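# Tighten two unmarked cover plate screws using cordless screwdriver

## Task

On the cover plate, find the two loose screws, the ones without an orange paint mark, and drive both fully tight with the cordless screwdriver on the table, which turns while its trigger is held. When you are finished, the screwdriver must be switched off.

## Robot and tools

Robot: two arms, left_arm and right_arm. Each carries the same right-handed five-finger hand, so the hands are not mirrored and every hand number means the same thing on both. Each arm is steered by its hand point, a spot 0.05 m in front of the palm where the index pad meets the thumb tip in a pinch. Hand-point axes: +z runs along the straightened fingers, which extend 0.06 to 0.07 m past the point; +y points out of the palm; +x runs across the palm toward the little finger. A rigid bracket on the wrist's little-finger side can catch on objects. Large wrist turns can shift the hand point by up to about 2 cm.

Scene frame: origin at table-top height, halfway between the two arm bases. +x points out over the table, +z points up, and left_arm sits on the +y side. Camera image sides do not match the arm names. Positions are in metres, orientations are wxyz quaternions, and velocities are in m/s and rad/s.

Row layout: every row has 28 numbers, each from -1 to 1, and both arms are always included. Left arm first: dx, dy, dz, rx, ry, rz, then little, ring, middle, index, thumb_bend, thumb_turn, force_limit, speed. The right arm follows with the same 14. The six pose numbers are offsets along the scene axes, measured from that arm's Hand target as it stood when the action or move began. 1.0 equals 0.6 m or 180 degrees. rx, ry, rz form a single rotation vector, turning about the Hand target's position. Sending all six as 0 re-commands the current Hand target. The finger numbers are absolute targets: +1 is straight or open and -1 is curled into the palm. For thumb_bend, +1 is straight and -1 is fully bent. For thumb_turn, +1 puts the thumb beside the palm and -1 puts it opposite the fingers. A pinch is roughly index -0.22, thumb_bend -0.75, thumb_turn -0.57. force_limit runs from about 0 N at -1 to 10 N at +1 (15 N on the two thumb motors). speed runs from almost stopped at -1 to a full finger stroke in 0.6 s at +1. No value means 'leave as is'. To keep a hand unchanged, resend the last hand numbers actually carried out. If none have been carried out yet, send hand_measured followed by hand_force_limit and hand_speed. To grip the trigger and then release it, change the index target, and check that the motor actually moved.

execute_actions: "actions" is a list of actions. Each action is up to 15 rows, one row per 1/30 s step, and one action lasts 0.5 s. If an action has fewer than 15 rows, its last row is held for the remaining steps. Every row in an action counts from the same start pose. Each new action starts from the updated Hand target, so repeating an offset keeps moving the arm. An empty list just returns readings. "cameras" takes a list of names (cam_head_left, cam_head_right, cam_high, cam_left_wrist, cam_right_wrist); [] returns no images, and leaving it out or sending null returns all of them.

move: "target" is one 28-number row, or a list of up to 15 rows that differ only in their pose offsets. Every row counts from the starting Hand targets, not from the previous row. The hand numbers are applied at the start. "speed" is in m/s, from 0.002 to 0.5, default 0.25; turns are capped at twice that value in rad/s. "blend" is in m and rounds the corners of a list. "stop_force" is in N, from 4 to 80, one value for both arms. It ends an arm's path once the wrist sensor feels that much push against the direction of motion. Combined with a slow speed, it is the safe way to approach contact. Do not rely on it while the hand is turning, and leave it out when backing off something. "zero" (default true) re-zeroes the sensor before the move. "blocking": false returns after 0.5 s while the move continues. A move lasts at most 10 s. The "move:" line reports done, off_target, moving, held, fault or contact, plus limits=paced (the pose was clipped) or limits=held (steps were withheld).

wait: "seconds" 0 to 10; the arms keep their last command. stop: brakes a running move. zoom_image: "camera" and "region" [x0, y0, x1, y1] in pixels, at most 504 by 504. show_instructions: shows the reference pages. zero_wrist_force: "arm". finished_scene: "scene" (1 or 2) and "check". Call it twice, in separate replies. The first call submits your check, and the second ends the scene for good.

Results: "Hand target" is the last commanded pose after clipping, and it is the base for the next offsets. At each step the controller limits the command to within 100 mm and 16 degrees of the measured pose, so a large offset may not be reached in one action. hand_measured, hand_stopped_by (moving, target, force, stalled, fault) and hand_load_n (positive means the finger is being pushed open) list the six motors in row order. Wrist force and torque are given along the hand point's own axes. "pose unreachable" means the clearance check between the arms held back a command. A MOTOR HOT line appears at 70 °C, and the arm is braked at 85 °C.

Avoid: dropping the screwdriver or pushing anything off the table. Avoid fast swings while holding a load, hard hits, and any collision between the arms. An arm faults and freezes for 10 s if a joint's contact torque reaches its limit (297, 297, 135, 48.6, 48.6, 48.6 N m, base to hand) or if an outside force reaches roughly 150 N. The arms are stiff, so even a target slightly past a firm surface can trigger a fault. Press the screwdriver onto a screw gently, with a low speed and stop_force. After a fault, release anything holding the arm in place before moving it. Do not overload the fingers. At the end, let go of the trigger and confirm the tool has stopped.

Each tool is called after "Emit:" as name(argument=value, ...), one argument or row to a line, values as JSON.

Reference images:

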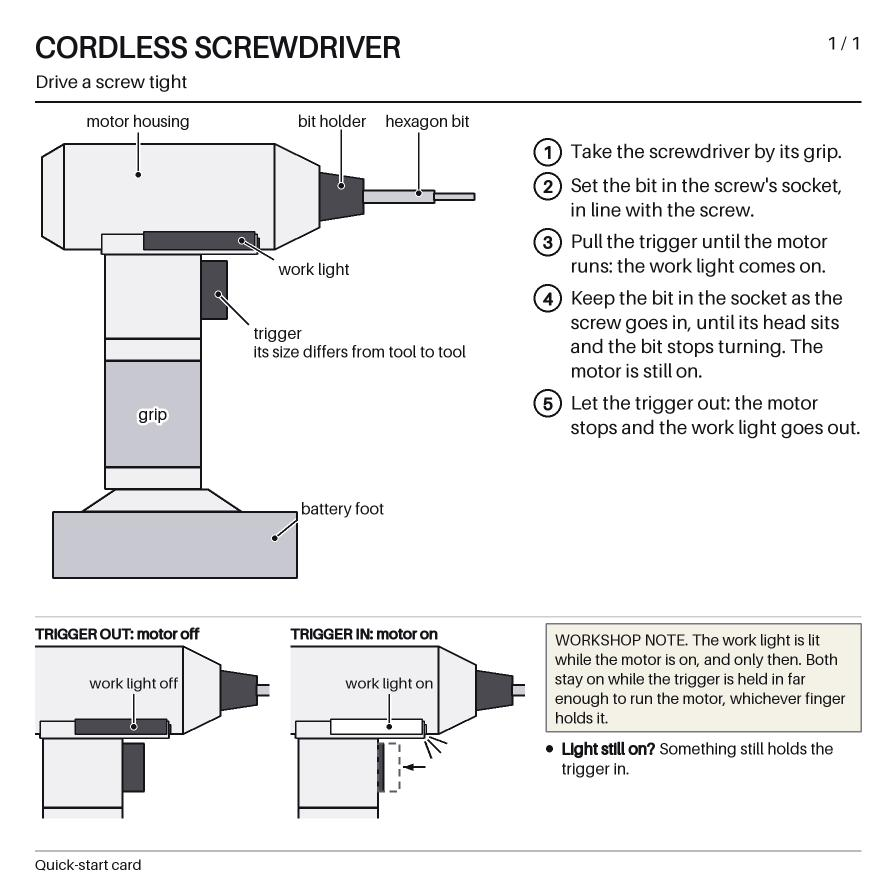

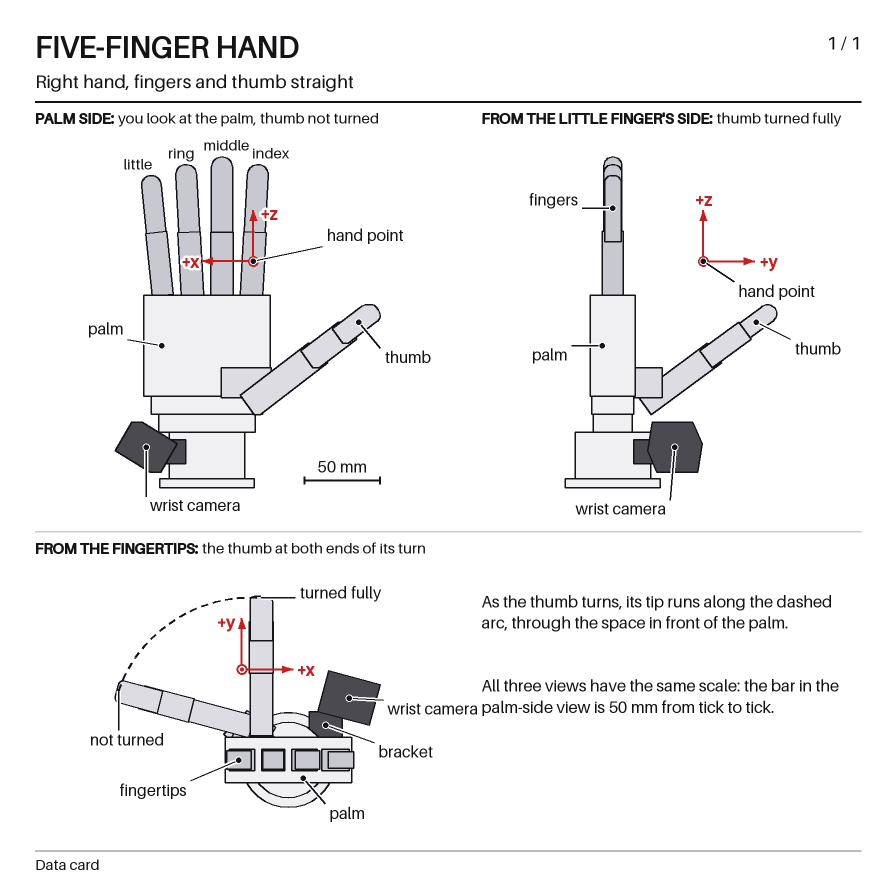

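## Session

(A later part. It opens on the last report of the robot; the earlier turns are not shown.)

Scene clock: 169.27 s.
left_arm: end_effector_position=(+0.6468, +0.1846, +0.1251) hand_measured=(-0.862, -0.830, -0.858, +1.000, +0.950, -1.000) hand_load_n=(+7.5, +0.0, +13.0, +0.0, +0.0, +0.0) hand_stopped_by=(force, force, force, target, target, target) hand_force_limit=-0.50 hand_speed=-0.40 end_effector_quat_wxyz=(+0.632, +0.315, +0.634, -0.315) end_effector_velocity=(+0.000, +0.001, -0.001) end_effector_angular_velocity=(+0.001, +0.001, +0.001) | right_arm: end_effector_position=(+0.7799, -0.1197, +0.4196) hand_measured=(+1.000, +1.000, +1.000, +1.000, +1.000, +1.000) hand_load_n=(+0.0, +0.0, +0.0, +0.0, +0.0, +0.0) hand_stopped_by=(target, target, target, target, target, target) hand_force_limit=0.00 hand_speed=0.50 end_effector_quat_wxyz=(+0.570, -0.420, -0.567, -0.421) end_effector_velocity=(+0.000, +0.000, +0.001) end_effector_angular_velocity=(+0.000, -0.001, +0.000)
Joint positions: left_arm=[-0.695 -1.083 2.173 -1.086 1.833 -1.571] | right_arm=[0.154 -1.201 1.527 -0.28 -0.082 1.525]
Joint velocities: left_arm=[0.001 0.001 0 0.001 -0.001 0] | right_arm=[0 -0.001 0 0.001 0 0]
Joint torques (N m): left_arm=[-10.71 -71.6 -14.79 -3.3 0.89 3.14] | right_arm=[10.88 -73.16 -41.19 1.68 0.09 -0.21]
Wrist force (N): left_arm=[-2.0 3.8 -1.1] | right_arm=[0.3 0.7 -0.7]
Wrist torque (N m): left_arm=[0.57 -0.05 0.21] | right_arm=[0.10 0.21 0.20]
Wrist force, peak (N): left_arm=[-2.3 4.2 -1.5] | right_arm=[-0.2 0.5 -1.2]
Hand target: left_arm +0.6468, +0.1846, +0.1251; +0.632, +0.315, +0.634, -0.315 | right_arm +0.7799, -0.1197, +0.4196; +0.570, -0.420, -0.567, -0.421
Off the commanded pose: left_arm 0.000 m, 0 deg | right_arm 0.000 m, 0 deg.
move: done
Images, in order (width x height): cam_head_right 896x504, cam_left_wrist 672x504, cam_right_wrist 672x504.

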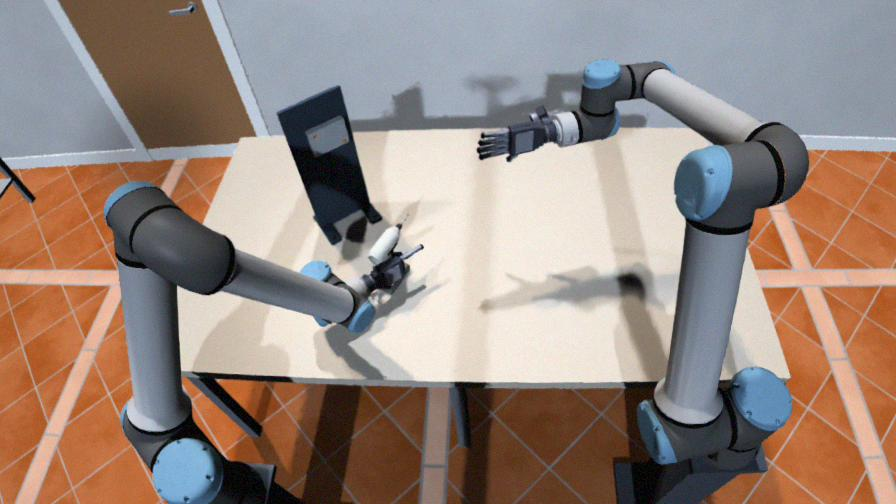

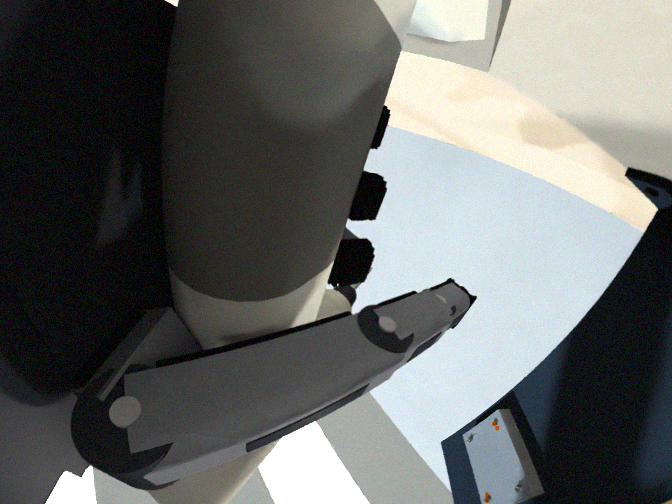

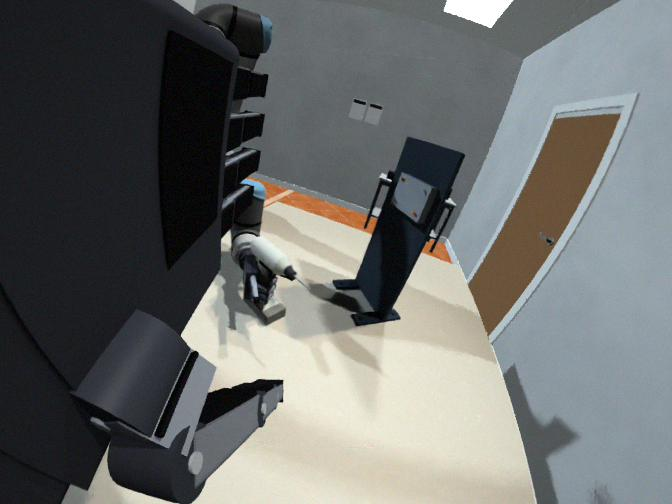

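Emit:
move(
  target=[
    [0.0168,0.0437,0,0,0,0.1111,-0.9,-0.9,-0.9,1,0.95,-1,-0.5,-0.4,0,0,0,0,0,0,1,1,1,1,1,1,0,0.5],
    [0.0178,0.0905,0,0,0,0.2222,-0.9,-0.9,-0.9,1,0.95,-1,-0.5,-0.4,0,0,0,0,0,0,1,1,1,1,1,1,0,0.5],
    [0.0028,0.1347,0,0,0,0.3333,-0.9,-0.9,-0.9,1,0.95,-1,-0.5,-0.4,0,0,0,0,0,0,1,1,1,1,1,1,0,0.5],
  ],
  speed=0.12,
  blend=0.01,
  cameras=["cam_left_wrist","cam_right_wrist","cam_head_right"],
)

Emit:
zoom_image(
  camera="cam_right_wrist",
  region=[200, 210, 340, 350],
)

Emit:
zoom_image(
  camera="cam_head_right",
  region=[340, 195, 460, 295],
)

Scene clock: 175.00 s.
left_arm: end_effector_position=(+0.6481, +0.2652, +0.1249) hand_measured=(-0.862, -0.830, -0.858, +1.000, +0.950, -1.000) hand_load_n=(+6.5, +0.0, +13.0, +0.0, +0.0, +0.5) hand_stopped_by=(force, force, force, target, target, target) hand_force_limit=-0.50 hand_speed=-0.40 end_effector_quat_wxyz=(+0.704, -0.044, +0.707, +0.043) end_effector_velocity=(+0.000, +0.001, +0.000) end_effector_angular_velocity=(+0.000, -0.001, +0.001) | right_arm: end_effector_position=(+0.7799, -0.1197, +0.4196) hand_measured=(+1.000, +1.000, +1.000, +1.000, +1.000, +1.000) hand_load_n=(+0.0, +0.0, +0.0, -0.5, +0.0, +0.0) hand_stopped_by=(target, target, target, target, target, target) hand_force_limit=0.00 hand_speed=0.50 end_effector_quat_wxyz=(+0.570, -0.420, -0.567, -0.421) end_effector_velocity=(+0.000, +0.000, -0.001) end_effector_angular_velocity=(+0.000, +0.002, +0.000)
Joint positions: left_arm=[-0.982 -1.032 2.067 -1.026 0.5 -1.58] | right_arm=[0.154 -1.201 1.527 -0.28 -0.082 1.525]
Joint velocities: left_arm=[0 0 0.001 -0.002 -0.001 0.001] | right_arm=[0 0.002 0 0 0 0]
Joint torques (N m): left_arm=[8.82 -78.38 -9.55 -4.58 -0.05 -2.72] | right_arm=[12.04 -73.06 -41.27 1.53 0 -0.17]
Wrist force (N): left_arm=[-2.4 4.5 -1.9] | right_arm=[-0.2 0.0 -1.2]
Wrist torque (N m): left_arm=[0.64 0.02 -0.03] | right_arm=[0.04 0.29 0.15]
Wrist force, peak (N): left_arm=[-2.0 4.8 -2.2] | right_arm=[0.2 0.6 -1.2]
Hand target: left_arm +0.6480, +0.2654, +0.1249; +0.704, -0.044, +0.707, +0.043 | right_arm +0.7799, -0.1197, +0.4196; +0.570, -0.420, -0.567, -0.421
Off the commanded pose: left_arm 0.001 m, 0 deg | right_arm 0.000 m, 0 deg.
move: done
Images, in order (width x height): cam_head_right 896x504, cam_left_wrist 672x504, cam_right_wrist 672x504.

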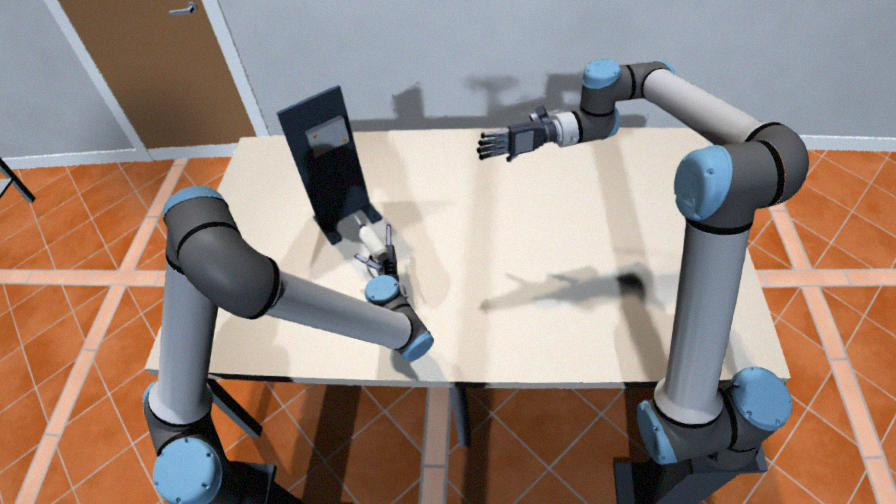

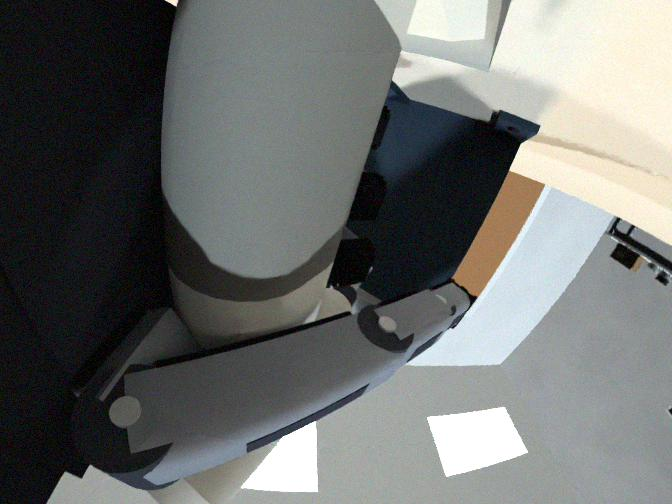

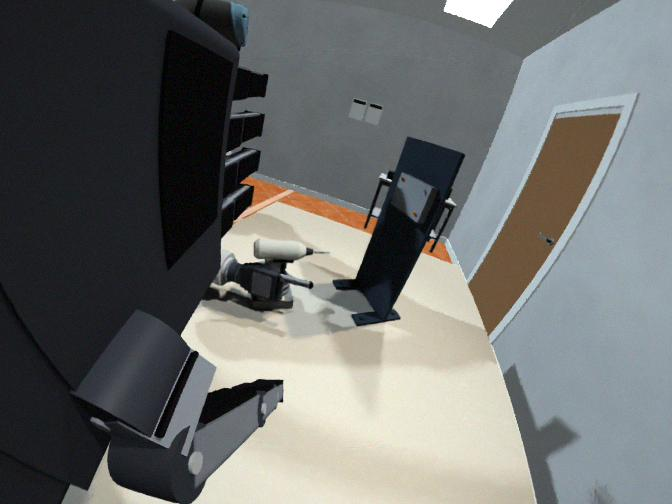

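Scaled by 3.600 from the camera's 672x504 image, which has a finer 960x720 frame.

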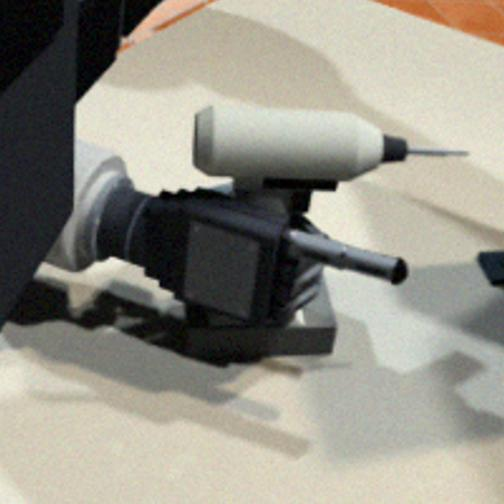

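Scaled by 4.200.

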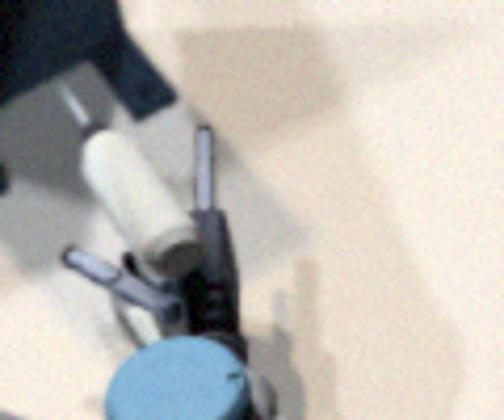

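Emit:
move(
  target=[0,0,0,0,0,0,-0.9,-0.9,-0.9,1,-0.95,-1,0.0,-0.5,0,0,0,0,0,0,1,1,1,1,1,1,0,0.5],
  cameras=[],
)

Emit:
move(
  target=[0,0,0,0,0,0,-0.98,-0.98,-0.98,1,-0.98,-1,0.8,-0.4,0,0,0,0,0,0,1,1,1,1,1,1,0,0.5],
  cameras=["cam_left_wrist","cam_right_wrist","cam_head_right"],
)

Emit:
zoom_image(
  camera="cam_right_wrist",
  region=[200, 210, 340, 350],
)

Emit:
zoom_image(
  camera="cam_head_right",
  region=[340, 195, 460, 295],
)

Scene clock: 176.57 s.
left_arm: end_effector_position=(+0.6480, +0.2654, +0.1249) hand_measured=(-0.862, -0.830, -0.858, +1.000, +0.436, -1.000) hand_load_n=(+6.5, +0.0, +13.0, +0.0, +8.0, +3.5) hand_stopped_by=(force, force, force, target, force, target) hand_force_limit=0.00 hand_speed=-0.50 end_effector_quat_wxyz=(+0.704, -0.044, +0.707, +0.043) end_effector_velocity=(+0.000, +0.000, +0.000) end_effector_angular_velocity=(+0.001, +0.000, +0.001) | right_arm: end_effector_position=(+0.7799, -0.1197, +0.4196) hand_measured=(+1.000, +1.000, +1.000, +1.000, +1.000, +1.000) hand_load_n=(+0.0, +0.0, +0.0, +0.0, +0.0, +0.0) hand_stopped_by=(target, target, target, target, target, target) hand_force_limit=0.00 hand_speed=0.50 end_effector_quat_wxyz=(+0.570, -0.420, -0.567, -0.421) end_effector_velocity=(+0.000, +0.000, +0.001) end_effector_angular_velocity=(+0.000, -0.001, +0.000)
Joint positions: left_arm=[-0.982 -1.032 2.067 -1.026 0.499 -1.58] | right_arm=[0.154 -1.201 1.527 -0.28 -0.082 1.525]
Joint velocities: left_arm=[0 0 0 0 -0.001 0.001] | right_arm=[0 -0.001 0 0 0 0]
Joint torques (N m): left_arm=[7.84 -77.49 -10.66 -3.86 -1.61 1.8] | right_arm=[11.86 -71.81 -41.67 1.81 -0.02 -0.22]
Wrist force (N): left_arm=[-0.9 2.3 -0.5] | right_arm=[-0.1 0.5 -0.7]
Wrist torque (N m): left_arm=[0.62 -0.13 -0.23] | right_arm=[0.07 0.27 0.17]
Wrist force, peak (N): left_arm=[-2.1 4.2 -1.2] | right_arm=[-0.1 0.6 -1.2]
Hand target: left_arm +0.6480, +0.2654, +0.1249; +0.704, -0.044, +0.707, +0.043 | right_arm +0.7799, -0.1197, +0.4196; +0.570, -0.420, -0.567, -0.421
Off the commanded pose: left_arm 0.000 m, 0 deg | right_arm 0.000 m, 0 deg.
move: done
No camera images: "cameras" was empty.

Scene clock: 177.27 s.
left_arm: end_effector_position=(+0.6480, +0.2654, +0.1249) hand_measured=(-0.874, -0.856, -0.858, +1.000, +0.350, -1.000) hand_load_n=(+13.5, +11.5, +13.0, +0.0, +13.5, +6.0) hand_stopped_by=(force, force, force, target, force, target) hand_force_limit=0.80 hand_speed=-0.40 end_effector_quat_wxyz=(+0.704, -0.044, +0.707, +0.043) end_effector_velocity=(+0.000, -0.001, +0.000) end_effector_angular_velocity=(+0.000, +0.000, -0.001) | right_arm: end_effector_position=(+0.7799, -0.1197, +0.4196) hand_measured=(+1.000, +1.000, +1.000, +1.000, +1.000, +1.000) hand_load_n=(+0.0, +0.0, +0.0, +0.0, +0.0, +0.0) hand_stopped_by=(target, target, target, target, target, target) hand_force_limit=0.00 hand_speed=0.50 end_effector_quat_wxyz=(+0.570, -0.420, -0.567, -0.421) end_effector_velocity=(+0.000, +0.000, +0.001) end_effector_angular_velocity=(+0.000, +0.000, +0.000)
Joint positions: left_arm=[-0.982 -1.032 2.067 -1.026 0.499 -1.58] | right_arm=[0.154 -1.201 1.527 -0.28 -0.082 1.525]
Joint velocities: left_arm=[-0.001 0 0 0 0 0] | right_arm=[0 -0.001 0 0.001 0 0.001]
Joint torques (N m): left_arm=[7.54 -74.03 -13.22 -2.6 -1.44 3.22] | right_arm=[11.92 -72.28 -41.46 1.71 0.08 -0.14]
Wrist force (N): left_arm=[-3.6 2.7 1.0] | right_arm=[-0.2 0.2 -0.8]
Wrist torque (N m): left_arm=[0.61 -0.43 -0.24] | right_arm=[0.04 0.28 0.15]
Wrist force, peak (N): left_arm=[-4.3 2.6 0.5] | right_arm=[-0.3 0.4 -1.1]
Hand target: left_arm +0.6480, +0.2654, +0.1249; +0.704, -0.044, +0.707, +0.043 | right_arm +0.7799, -0.1197, +0.4196; +0.570, -0.420, -0.567, -0.421
Off the commanded pose: left_arm 0.000 m, 0 deg | right_arm 0.000 m, 0 deg.
move: done
Images, in order (width x height): cam_head_right 896x504, cam_left_wrist 672x504, cam_right_wrist 672x504.

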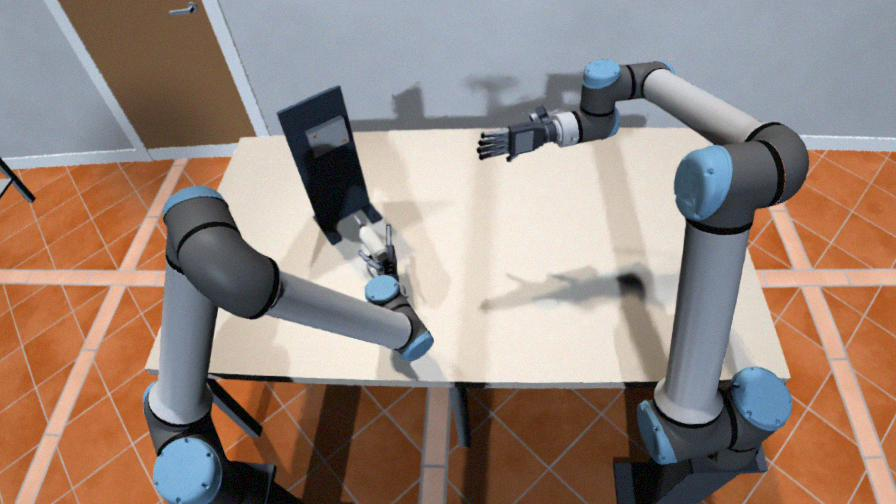

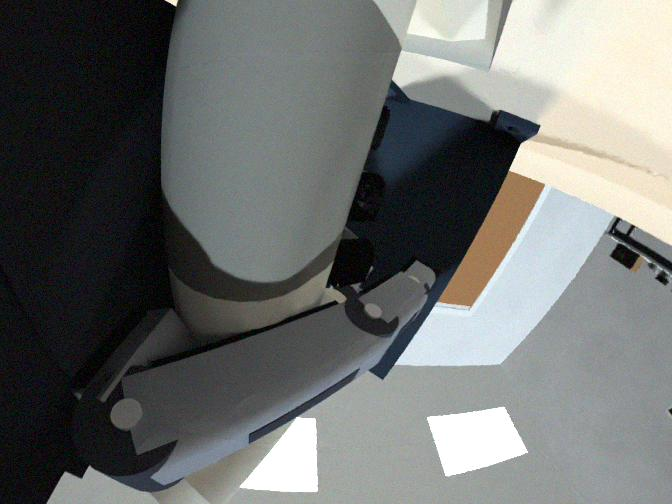

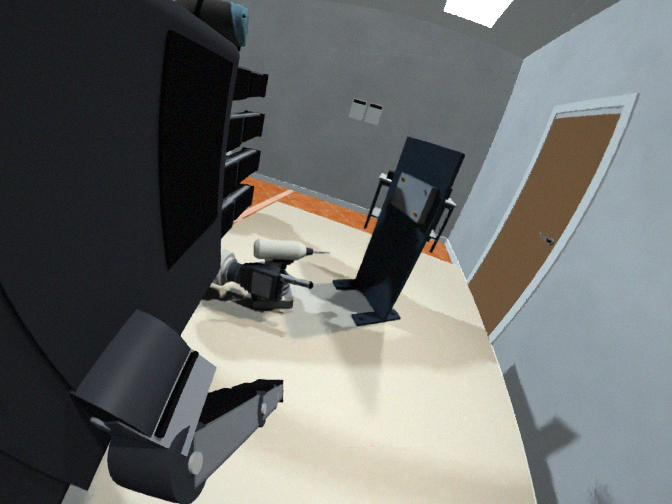

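Scaled by 3.600 from the camera's 672x504 image, which has a finer 960x720 frame.

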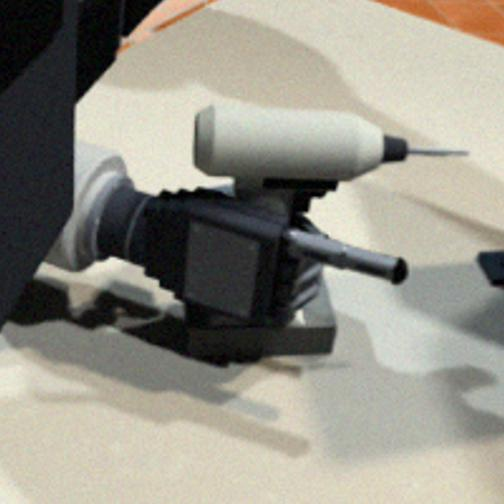

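Scaled by 4.200.

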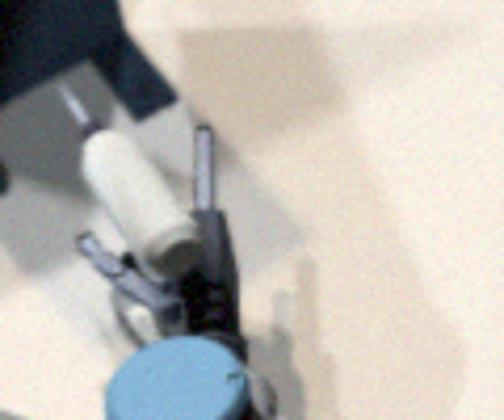

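Emit:
move(
  target=[0,0,0.05,0,0,0,-0.98,-0.98,-0.98,1,-0.98,-1,0.8,-0.4,0,0,0,0,0,0,1,1,1,1,1,1,0,0.5],
  speed=0.03,
  cameras=["cam_left_wrist","cam_right_wrist","cam_head_right"],
)

Emit:
zoom_image(
  camera="cam_right_wrist",
  region=[200, 210, 340, 350],
)

Emit:
zoom_image(
  camera="cam_head_right",
  region=[340, 195, 460, 295],
)

Scene clock: 178.70 s.
left_arm: end_effector_position=(+0.6481, +0.2653, +0.1551) hand_measured=(-0.876, -0.856, -0.858, +1.000, +0.350, -1.000) hand_load_n=(+4.5, +9.0, +16.0, -0.5, +7.0, +7.5) hand_stopped_by=(force, force, force, target, force, target) hand_force_limit=0.80 hand_speed=-0.40 end_effector_quat_wxyz=(+0.704, -0.044, +0.707, +0.043) end_effector_velocity=(+0.000, +0.000, -0.001) end_effector_angular_velocity=(-0.001, -0.001, +0.000) | right_arm: end_effector_position=(+0.7799, -0.1197, +0.4196) hand_measured=(+1.000, +1.000, +1.000, +1.000, +1.000, +1.000) hand_load_n=(+0.0, +0.0, +0.0, +0.0, +0.0, +0.0) hand_stopped_by=(target, target, target, target, target, target) hand_force_limit=0.00 hand_speed=0.50 end_effector_quat_wxyz=(+0.570, -0.420, -0.567, -0.421) end_effector_velocity=(+0.000, +0.000, +0.000) end_effector_angular_velocity=(+0.000, -0.001, +0.000)
Joint positions: left_arm=[-0.982 -1.079 2.062 -0.974 0.499 -1.579] | right_arm=[0.154 -1.201 1.527 -0.28 -0.082 1.525]
Joint velocities: left_arm=[0 0.002 0 -0.003 0 0] | right_arm=[0 0 0 -0.001 0 0]
Joint torques (N m): left_arm=[5.21 -47.43 -35.24 -4.66 -1.11 0.09] | right_arm=[12.18 -73.23 -41.61 1.7 0.12 -0.22]
Wrist force (N): left_arm=[6.2 3.4 -0.8] | right_arm=[-0.3 0.4 -1.1]
Wrist torque (N m): left_arm=[0.59 0.02 0.08] | right_arm=[0.09 0.31 0.15]
Wrist force, peak (N): left_arm=[6.4 3.6 -1.0] | right_arm=[-0.2 0.7 -1.2]
Hand target: left_arm +0.6481, +0.2653, +0.1549; +0.704, -0.044, +0.707, +0.043 | right_arm +0.7799, -0.1197, +0.4196; +0.570, -0.420, -0.567, -0.421
Off the commanded pose: left_arm 0.000 m, 0 deg | right_arm 0.000 m, 0 deg.
move: done
Images, in order (width x height): cam_head_right 896x504, cam_left_wrist 672x504, cam_right_wrist 672x504.

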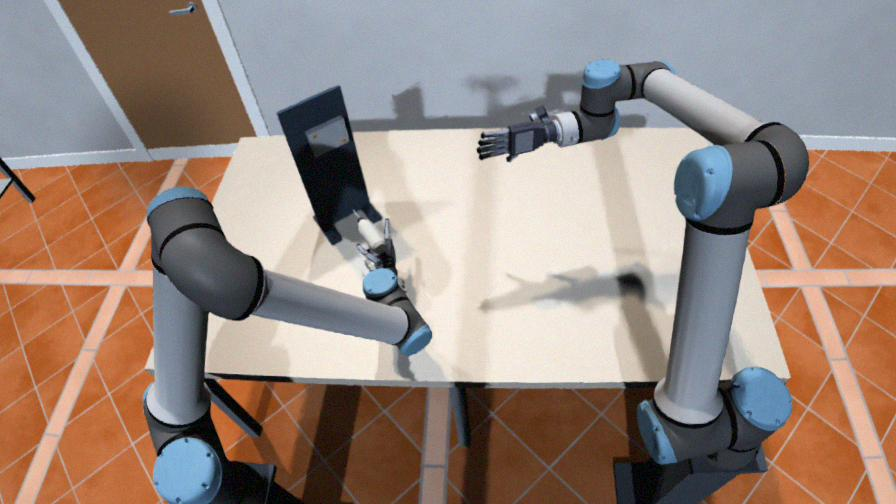

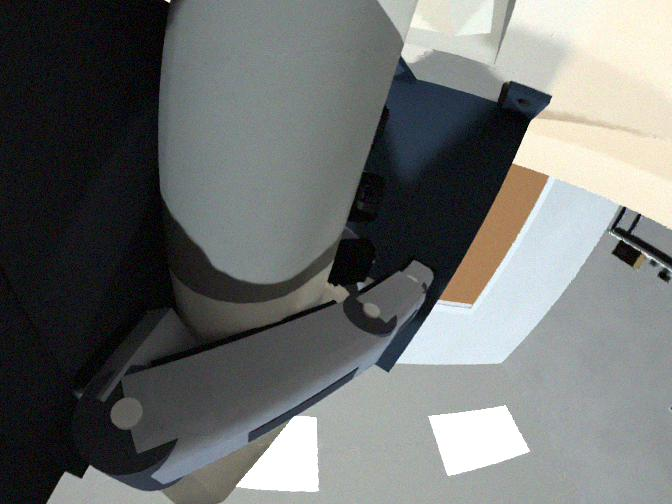

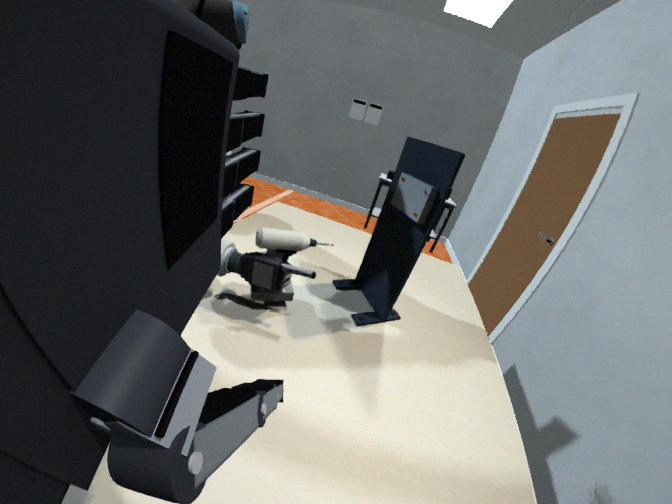

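Scaled by 3.600 from the camera's 672x504 image, which has a finer 960x720 frame.

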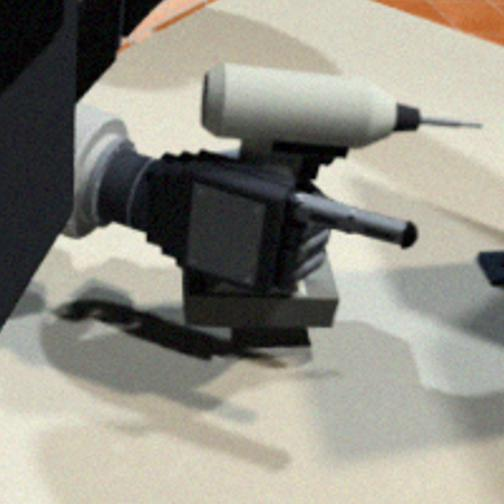

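Scaled by 4.200.

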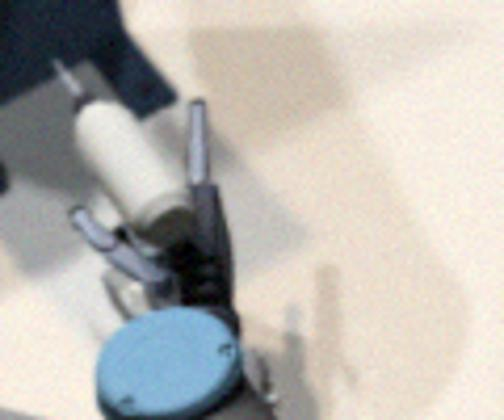

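Emit:
move(
  target=[0,0,0,0,0,0,-0.98,-0.98,-0.98,-0.9,-0.98,-1,-0.2,-0.3,0,0,0,0,0,0,1,1,1,1,1,1,0,0.5],
  speed=0.03,
  cameras=["cam_left_wrist","cam_right_wrist","cam_head_right"],
)

Emit:
zoom_image(
  camera="cam_right_wrist",
  region=[200, 210, 340, 350],
)

Emit:
zoom_image(
  camera="cam_head_right",
  region=[340, 195, 460, 295],
)

Scene clock: 180.50 s.
left_arm: end_effector_position=(+0.6481, +0.2653, +0.1549) hand_measured=(-0.876, -0.856, -0.858, -0.628, +0.350, -1.000) hand_load_n=(+4.0, +8.5, +16.0, +7.0, +7.0, +7.0) hand_stopped_by=(force, force, force, force, force, target) hand_force_limit=-0.20 hand_speed=-0.30 end_effector_quat_wxyz=(+0.704, -0.044, +0.707, +0.043) end_effector_velocity=(+0.000, +0.000, +0.000) end_effector_angular_velocity=(-0.001, +0.000, +0.000) | right_arm: end_effector_position=(+0.7799, -0.1197, +0.4196) hand_measured=(+1.000, +1.000, +1.000, +1.000, +1.000, +1.000) hand_load_n=(+0.0, +0.0, +0.0, +0.0, +0.0, +0.0) hand_stopped_by=(target, target, target, target, target, target) hand_force_limit=0.00 hand_speed=0.50 end_effector_quat_wxyz=(+0.570, -0.420, -0.567, -0.421) end_effector_velocity=(+0.000, +0.000, -0.001) end_effector_angular_velocity=(+0.000, +0.001, -0.001)
Joint positions: left_arm=[-0.982 -1.079 2.062 -0.974 0.499 -1.58] | right_arm=[0.154 -1.201 1.527 -0.28 -0.082 1.525]
Joint velocities: left_arm=[0.001 0 0 0 0.001 -0.001] | right_arm=[0 0.001 0 0 0.001 0]
Joint torques (N m): left_arm=[0.53 -44.26 -13.68 -4.13 -0.95 -2.93] | right_arm=[11.08 -73.21 -41.96 1.7 0.04 -0.17]
Wrist force (N): left_arm=[6.4 3.8 -0.9] | right_arm=[-0.3 0.7 -0.6]
Wrist torque (N m): left_arm=[0.65 -0.02 0.11] | right_arm=[0.10 0.29 0.16]
Wrist force, peak (N): left_arm=[6.5 3.9 -1.0] | right_arm=[-0.4 0.5 -1.2]
Hand target: left_arm +0.6481, +0.2653, +0.1549; +0.704, -0.044, +0.707, +0.043 | right_arm +0.7799, -0.1197, +0.4196; +0.570, -0.420, -0.567, -0.421
Off the commanded pose: left_arm 0.000 m, 0 deg | right_arm 0.000 m, 0 deg.
move: done
Images, in order (width x height): cam_head_right 896x504, cam_left_wrist 672x504, cam_right_wrist 672x504.

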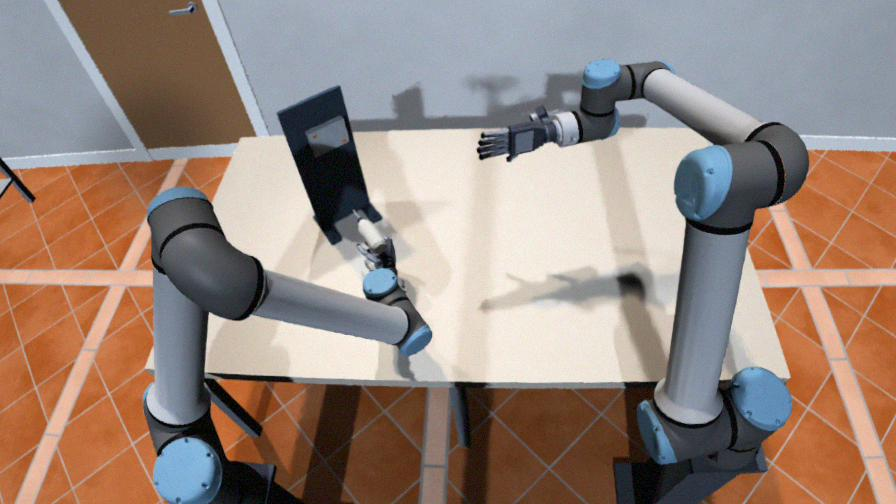

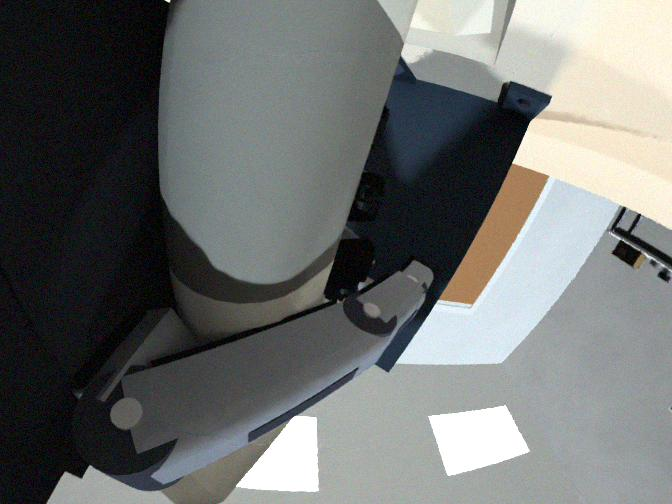

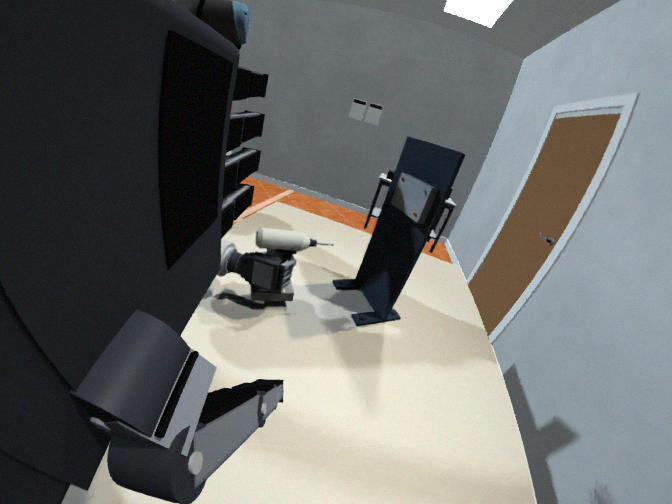

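Scaled by 3.600 from the camera's 672x504 image, which has a finer 960x720 frame.

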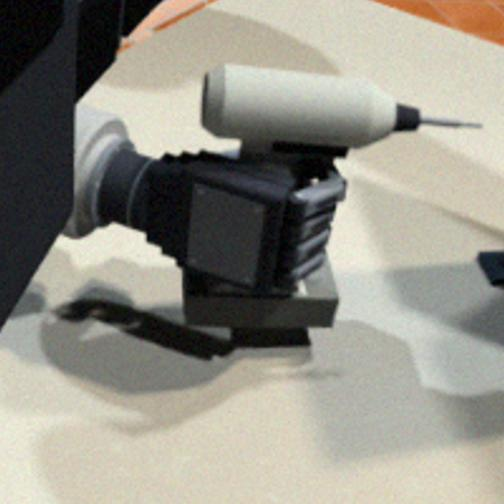

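Scaled by 4.200.

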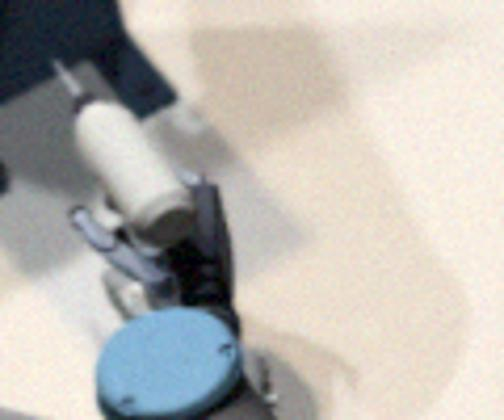

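Emit:
execute_actions(
  actions=[],
)

Emit:
zoom_image(
  camera="cam_right_wrist",
  region=[200, 150, 480, 360],
)

Scene clock: 181.13 s.
left_arm: end_effector_position=(+0.6481, +0.2653, +0.1549) hand_measured=(-0.876, -0.856, -0.858, -0.628, +0.350, -1.000) hand_load_n=(+4.5, +8.5, +16.0, +7.0, +7.0, +7.0) hand_stopped_by=(force, force, force, force, force, target) hand_force_limit=-0.20 hand_speed=-0.30 end_effector_quat_wxyz=(+0.704, -0.044, +0.707, +0.043) end_effector_velocity=(+0.000, +0.001, +0.000) end_effector_angular_velocity=(-0.003, -0.001, +0.001) | right_arm: end_effector_position=(+0.7799, -0.1197, +0.4196) hand_measured=(+1.000, +1.000, +1.000, +1.000, +1.000, +1.000) hand_load_n=(+0.0, +0.0, +0.0, +0.0, +0.0, +0.0) hand_stopped_by=(target, target, target, target, target, target) hand_force_limit=0.00 hand_speed=0.50 end_effector_quat_wxyz=(+0.570, -0.420, -0.567, -0.421) end_effector_velocity=(+0.000, +0.000, +0.001) end_effector_angular_velocity=(+0.000, -0.001, +0.000)
Joint positions: left_arm=[-0.982 -1.079 2.062 -0.974 0.499 -1.58] | right_arm=[0.154 -1.201 1.527 -0.28 -0.082 1.525]
Joint velocities: left_arm=[0.001 0 0 -0.001 0 -0.002] | right_arm=[0 -0.002 0 0.001 0 0]
Joint torques (N m): left_arm=[-0.49 -45.76 -14.99 -3.28 -0.95 -3.16] | right_arm=[11.78 -72.14 -41.55 1.67 0.02 -0.18]
Wrist force (N): left_arm=[5.8 3.6 -0.6] | right_arm=[-0.3 0.4 -0.8]
Wrist torque (N m): left_arm=[0.60 0.06 0.06] | right_arm=[0.07 0.29 0.16]
Wrist force, peak (N): left_arm=[6.5 3.5 -1.1] | right_arm=[-0.3 0.6 -1.0]
Hand target: left_arm +0.6481, +0.2653, +0.1549; +0.704, -0.044, +0.707, +0.043 | right_arm +0.7799, -0.1197, +0.4196; +0.570, -0.420, -0.567, -0.421
Off the commanded pose: left_arm 0.000 m, 0 deg | right_arm 0.000 m, 0 deg.

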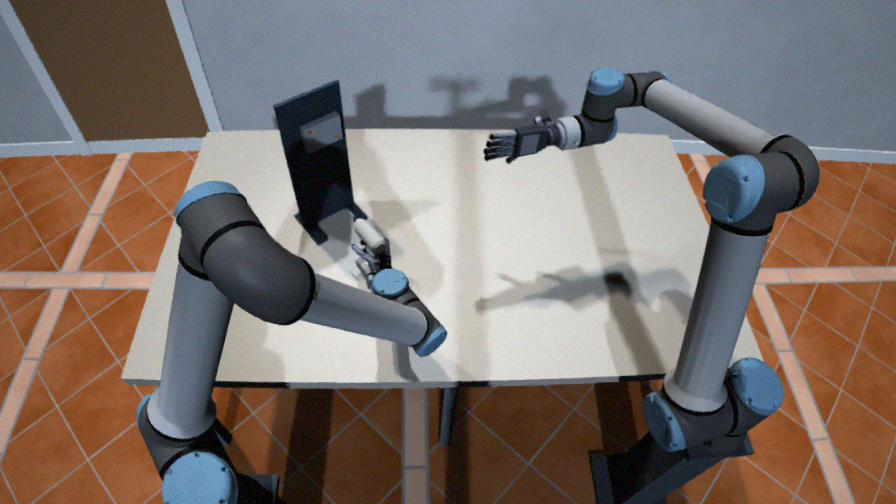

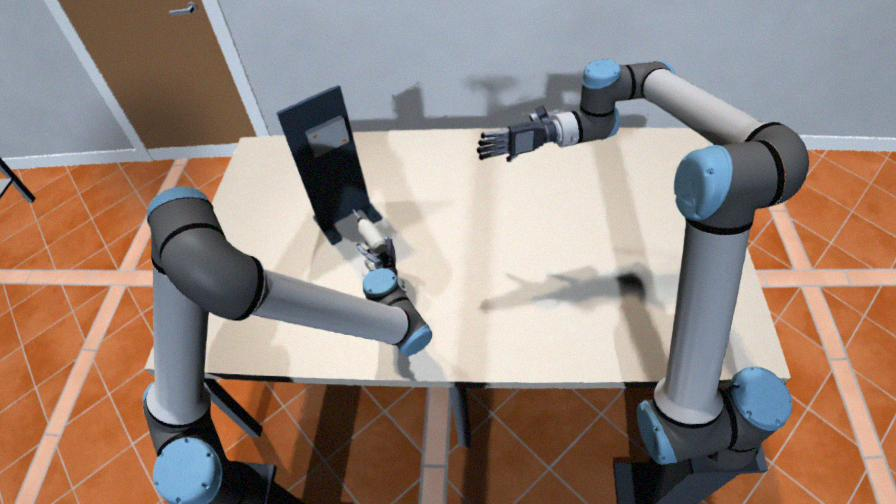

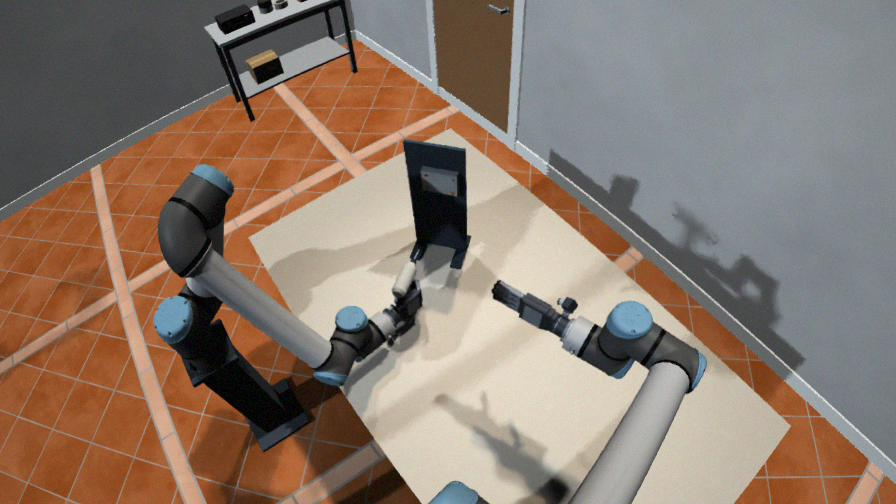

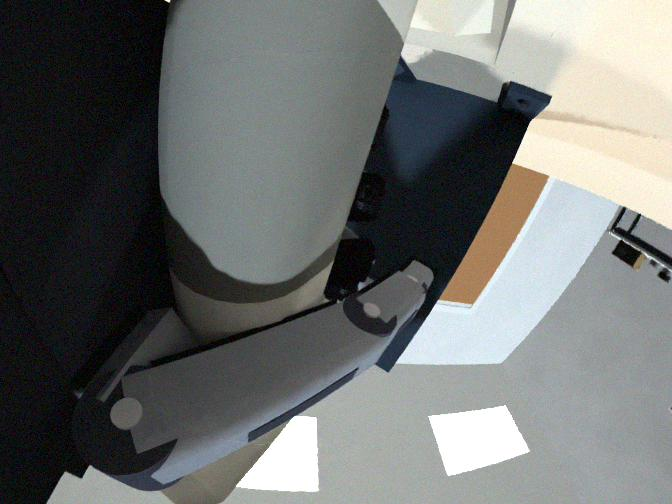

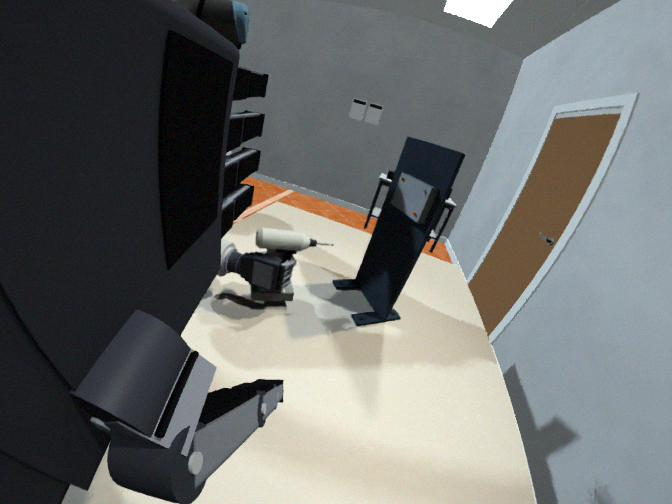

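Scaled by 1.800 from the camera's 672x504 image, which has a finer 960x720 frame.

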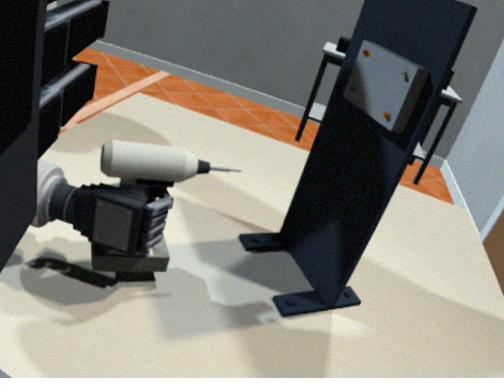

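Emit:
zoom_image(
  camera="cam_right_wrist",
  region=[375, 150, 455, 240],
)

Emit:
zoom_image(
  camera="cam_right_wrist",
  region=[230, 210, 350, 320],
)

Scaled by 5.600 from the camera's 672x504 image, which has a finer 960x720 frame.

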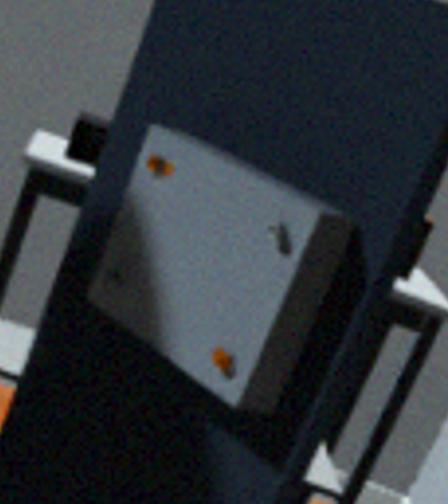

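Scaled by 4.200 from the camera's 672x504 image, which has a finer 960x720 frame.

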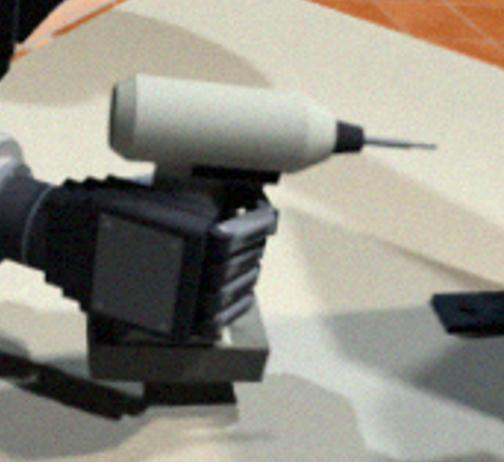

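Emit:
execute_actions(
  actions=[
    [[0,0,0,0,0,0,-0.98,-0.98,-0.98,-0.95,-0.98,-1,0.3,-0.3,0,0,0,0,0,0,1,1,1,1,1,1,0,0.5]],
    [[0,0,0,0,0,0,-0.98,-0.98,-0.98,-0.95,-0.98,-1,0.3,-0.3,0,0,0,0,0,0,1,1,1,1,1,1,0,0.5]],
  ],
  cameras=["cam_right_wrist", "cam_left_wrist"],
)

Emit:
zoom_image(
  camera="cam_right_wrist",
  region=[230, 210, 350, 320],
)

Scene clock: 182.60 s.
left_arm: end_effector_position=(+0.6481, +0.2653, +0.1549) hand_measured=(-0.876, -0.856, -0.858, -0.628, +0.350, -1.000) hand_load_n=(+4.0, +8.5, +16.0, +7.0, +7.0, +7.0) hand_stopped_by=(force, force, force, force, force, target) hand_force_limit=0.30 hand_speed=-0.30 end_effector_quat_wxyz=(+0.704, -0.044, +0.707, +0.043) end_effector_velocity=(+0.000, +0.000, +0.000) end_effector_angular_velocity=(+0.002, +0.001, +0.000) | right_arm: end_effector_position=(+0.7799, -0.1197, +0.4196) hand_measured=(+1.000, +1.000, +1.000, +1.000, +1.000, +1.000) hand_load_n=(+0.0, +0.0, +0.0, +0.0, +0.0, +0.0) hand_stopped_by=(target, target, target, target, target, target) hand_force_limit=0.00 hand_speed=0.50 end_effector_quat_wxyz=(+0.570, -0.420, -0.567, -0.421) end_effector_velocity=(+0.000, +0.000, -0.001) end_effector_angular_velocity=(+0.000, +0.000, +0.000)
Joint positions: left_arm=[-0.982 -1.079 2.062 -0.974 0.499 -1.58] | right_arm=[0.154 -1.201 1.527 -0.28 -0.082 1.525]
Joint velocities: left_arm=[0 0.001 0 0 0 0.001] | right_arm=[0 0.001 0 -0.001 0 0]
Joint torques (N m): left_arm=[-7.29 -48.77 -18.63 -3.12 -1.08 -3.26] | right_arm=[11.77 -72.74 -42.05 1.68 -0.07 -0.05]
Wrist force (N): left_arm=[6.1 3.5 -1.3] | right_arm=[-0.3 0.7 -0.8]
Wrist torque (N m): left_arm=[0.63 0.03 0.07] | right_arm=[0.11 0.29 0.17]
Wrist force, peak (N): left_arm=[6.6 3.7 -0.6] | right_arm=[-0.1 0.5 -1.2]
Hand target: left_arm +0.6481, +0.2653, +0.1549; +0.704, -0.044, +0.707, +0.043 | right_arm +0.7799, -0.1197, +0.4196; +0.570, -0.420, -0.567, -0.421
Off the commanded pose: left_arm 0.000 m, 0 deg | right_arm 0.000 m, 0 deg.
Images, in order (width x height): cam_left_wrist 672x504, cam_right_wrist 672x504.

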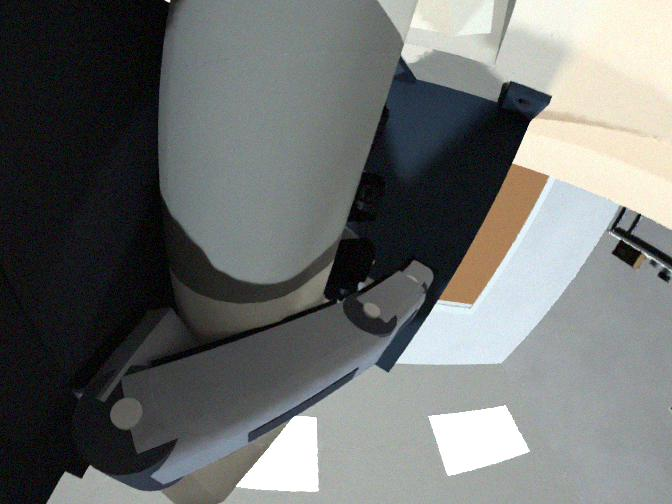

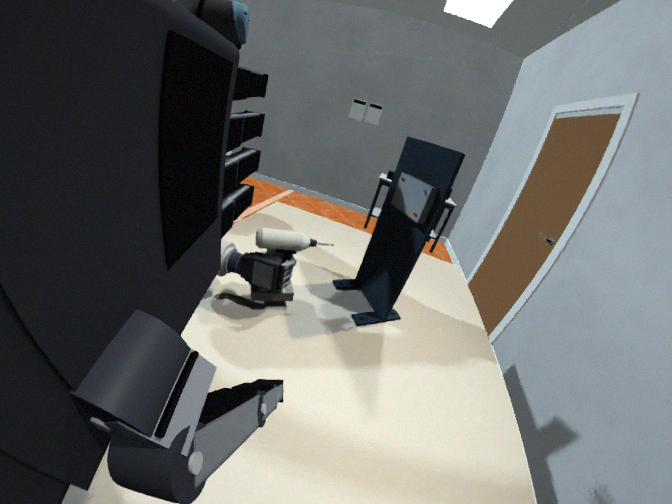

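Scaled by 4.200 from the camera's 672x504 image, which has a finer 960x720 frame.

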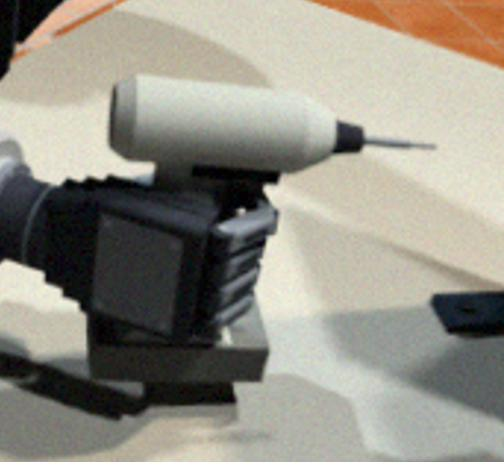

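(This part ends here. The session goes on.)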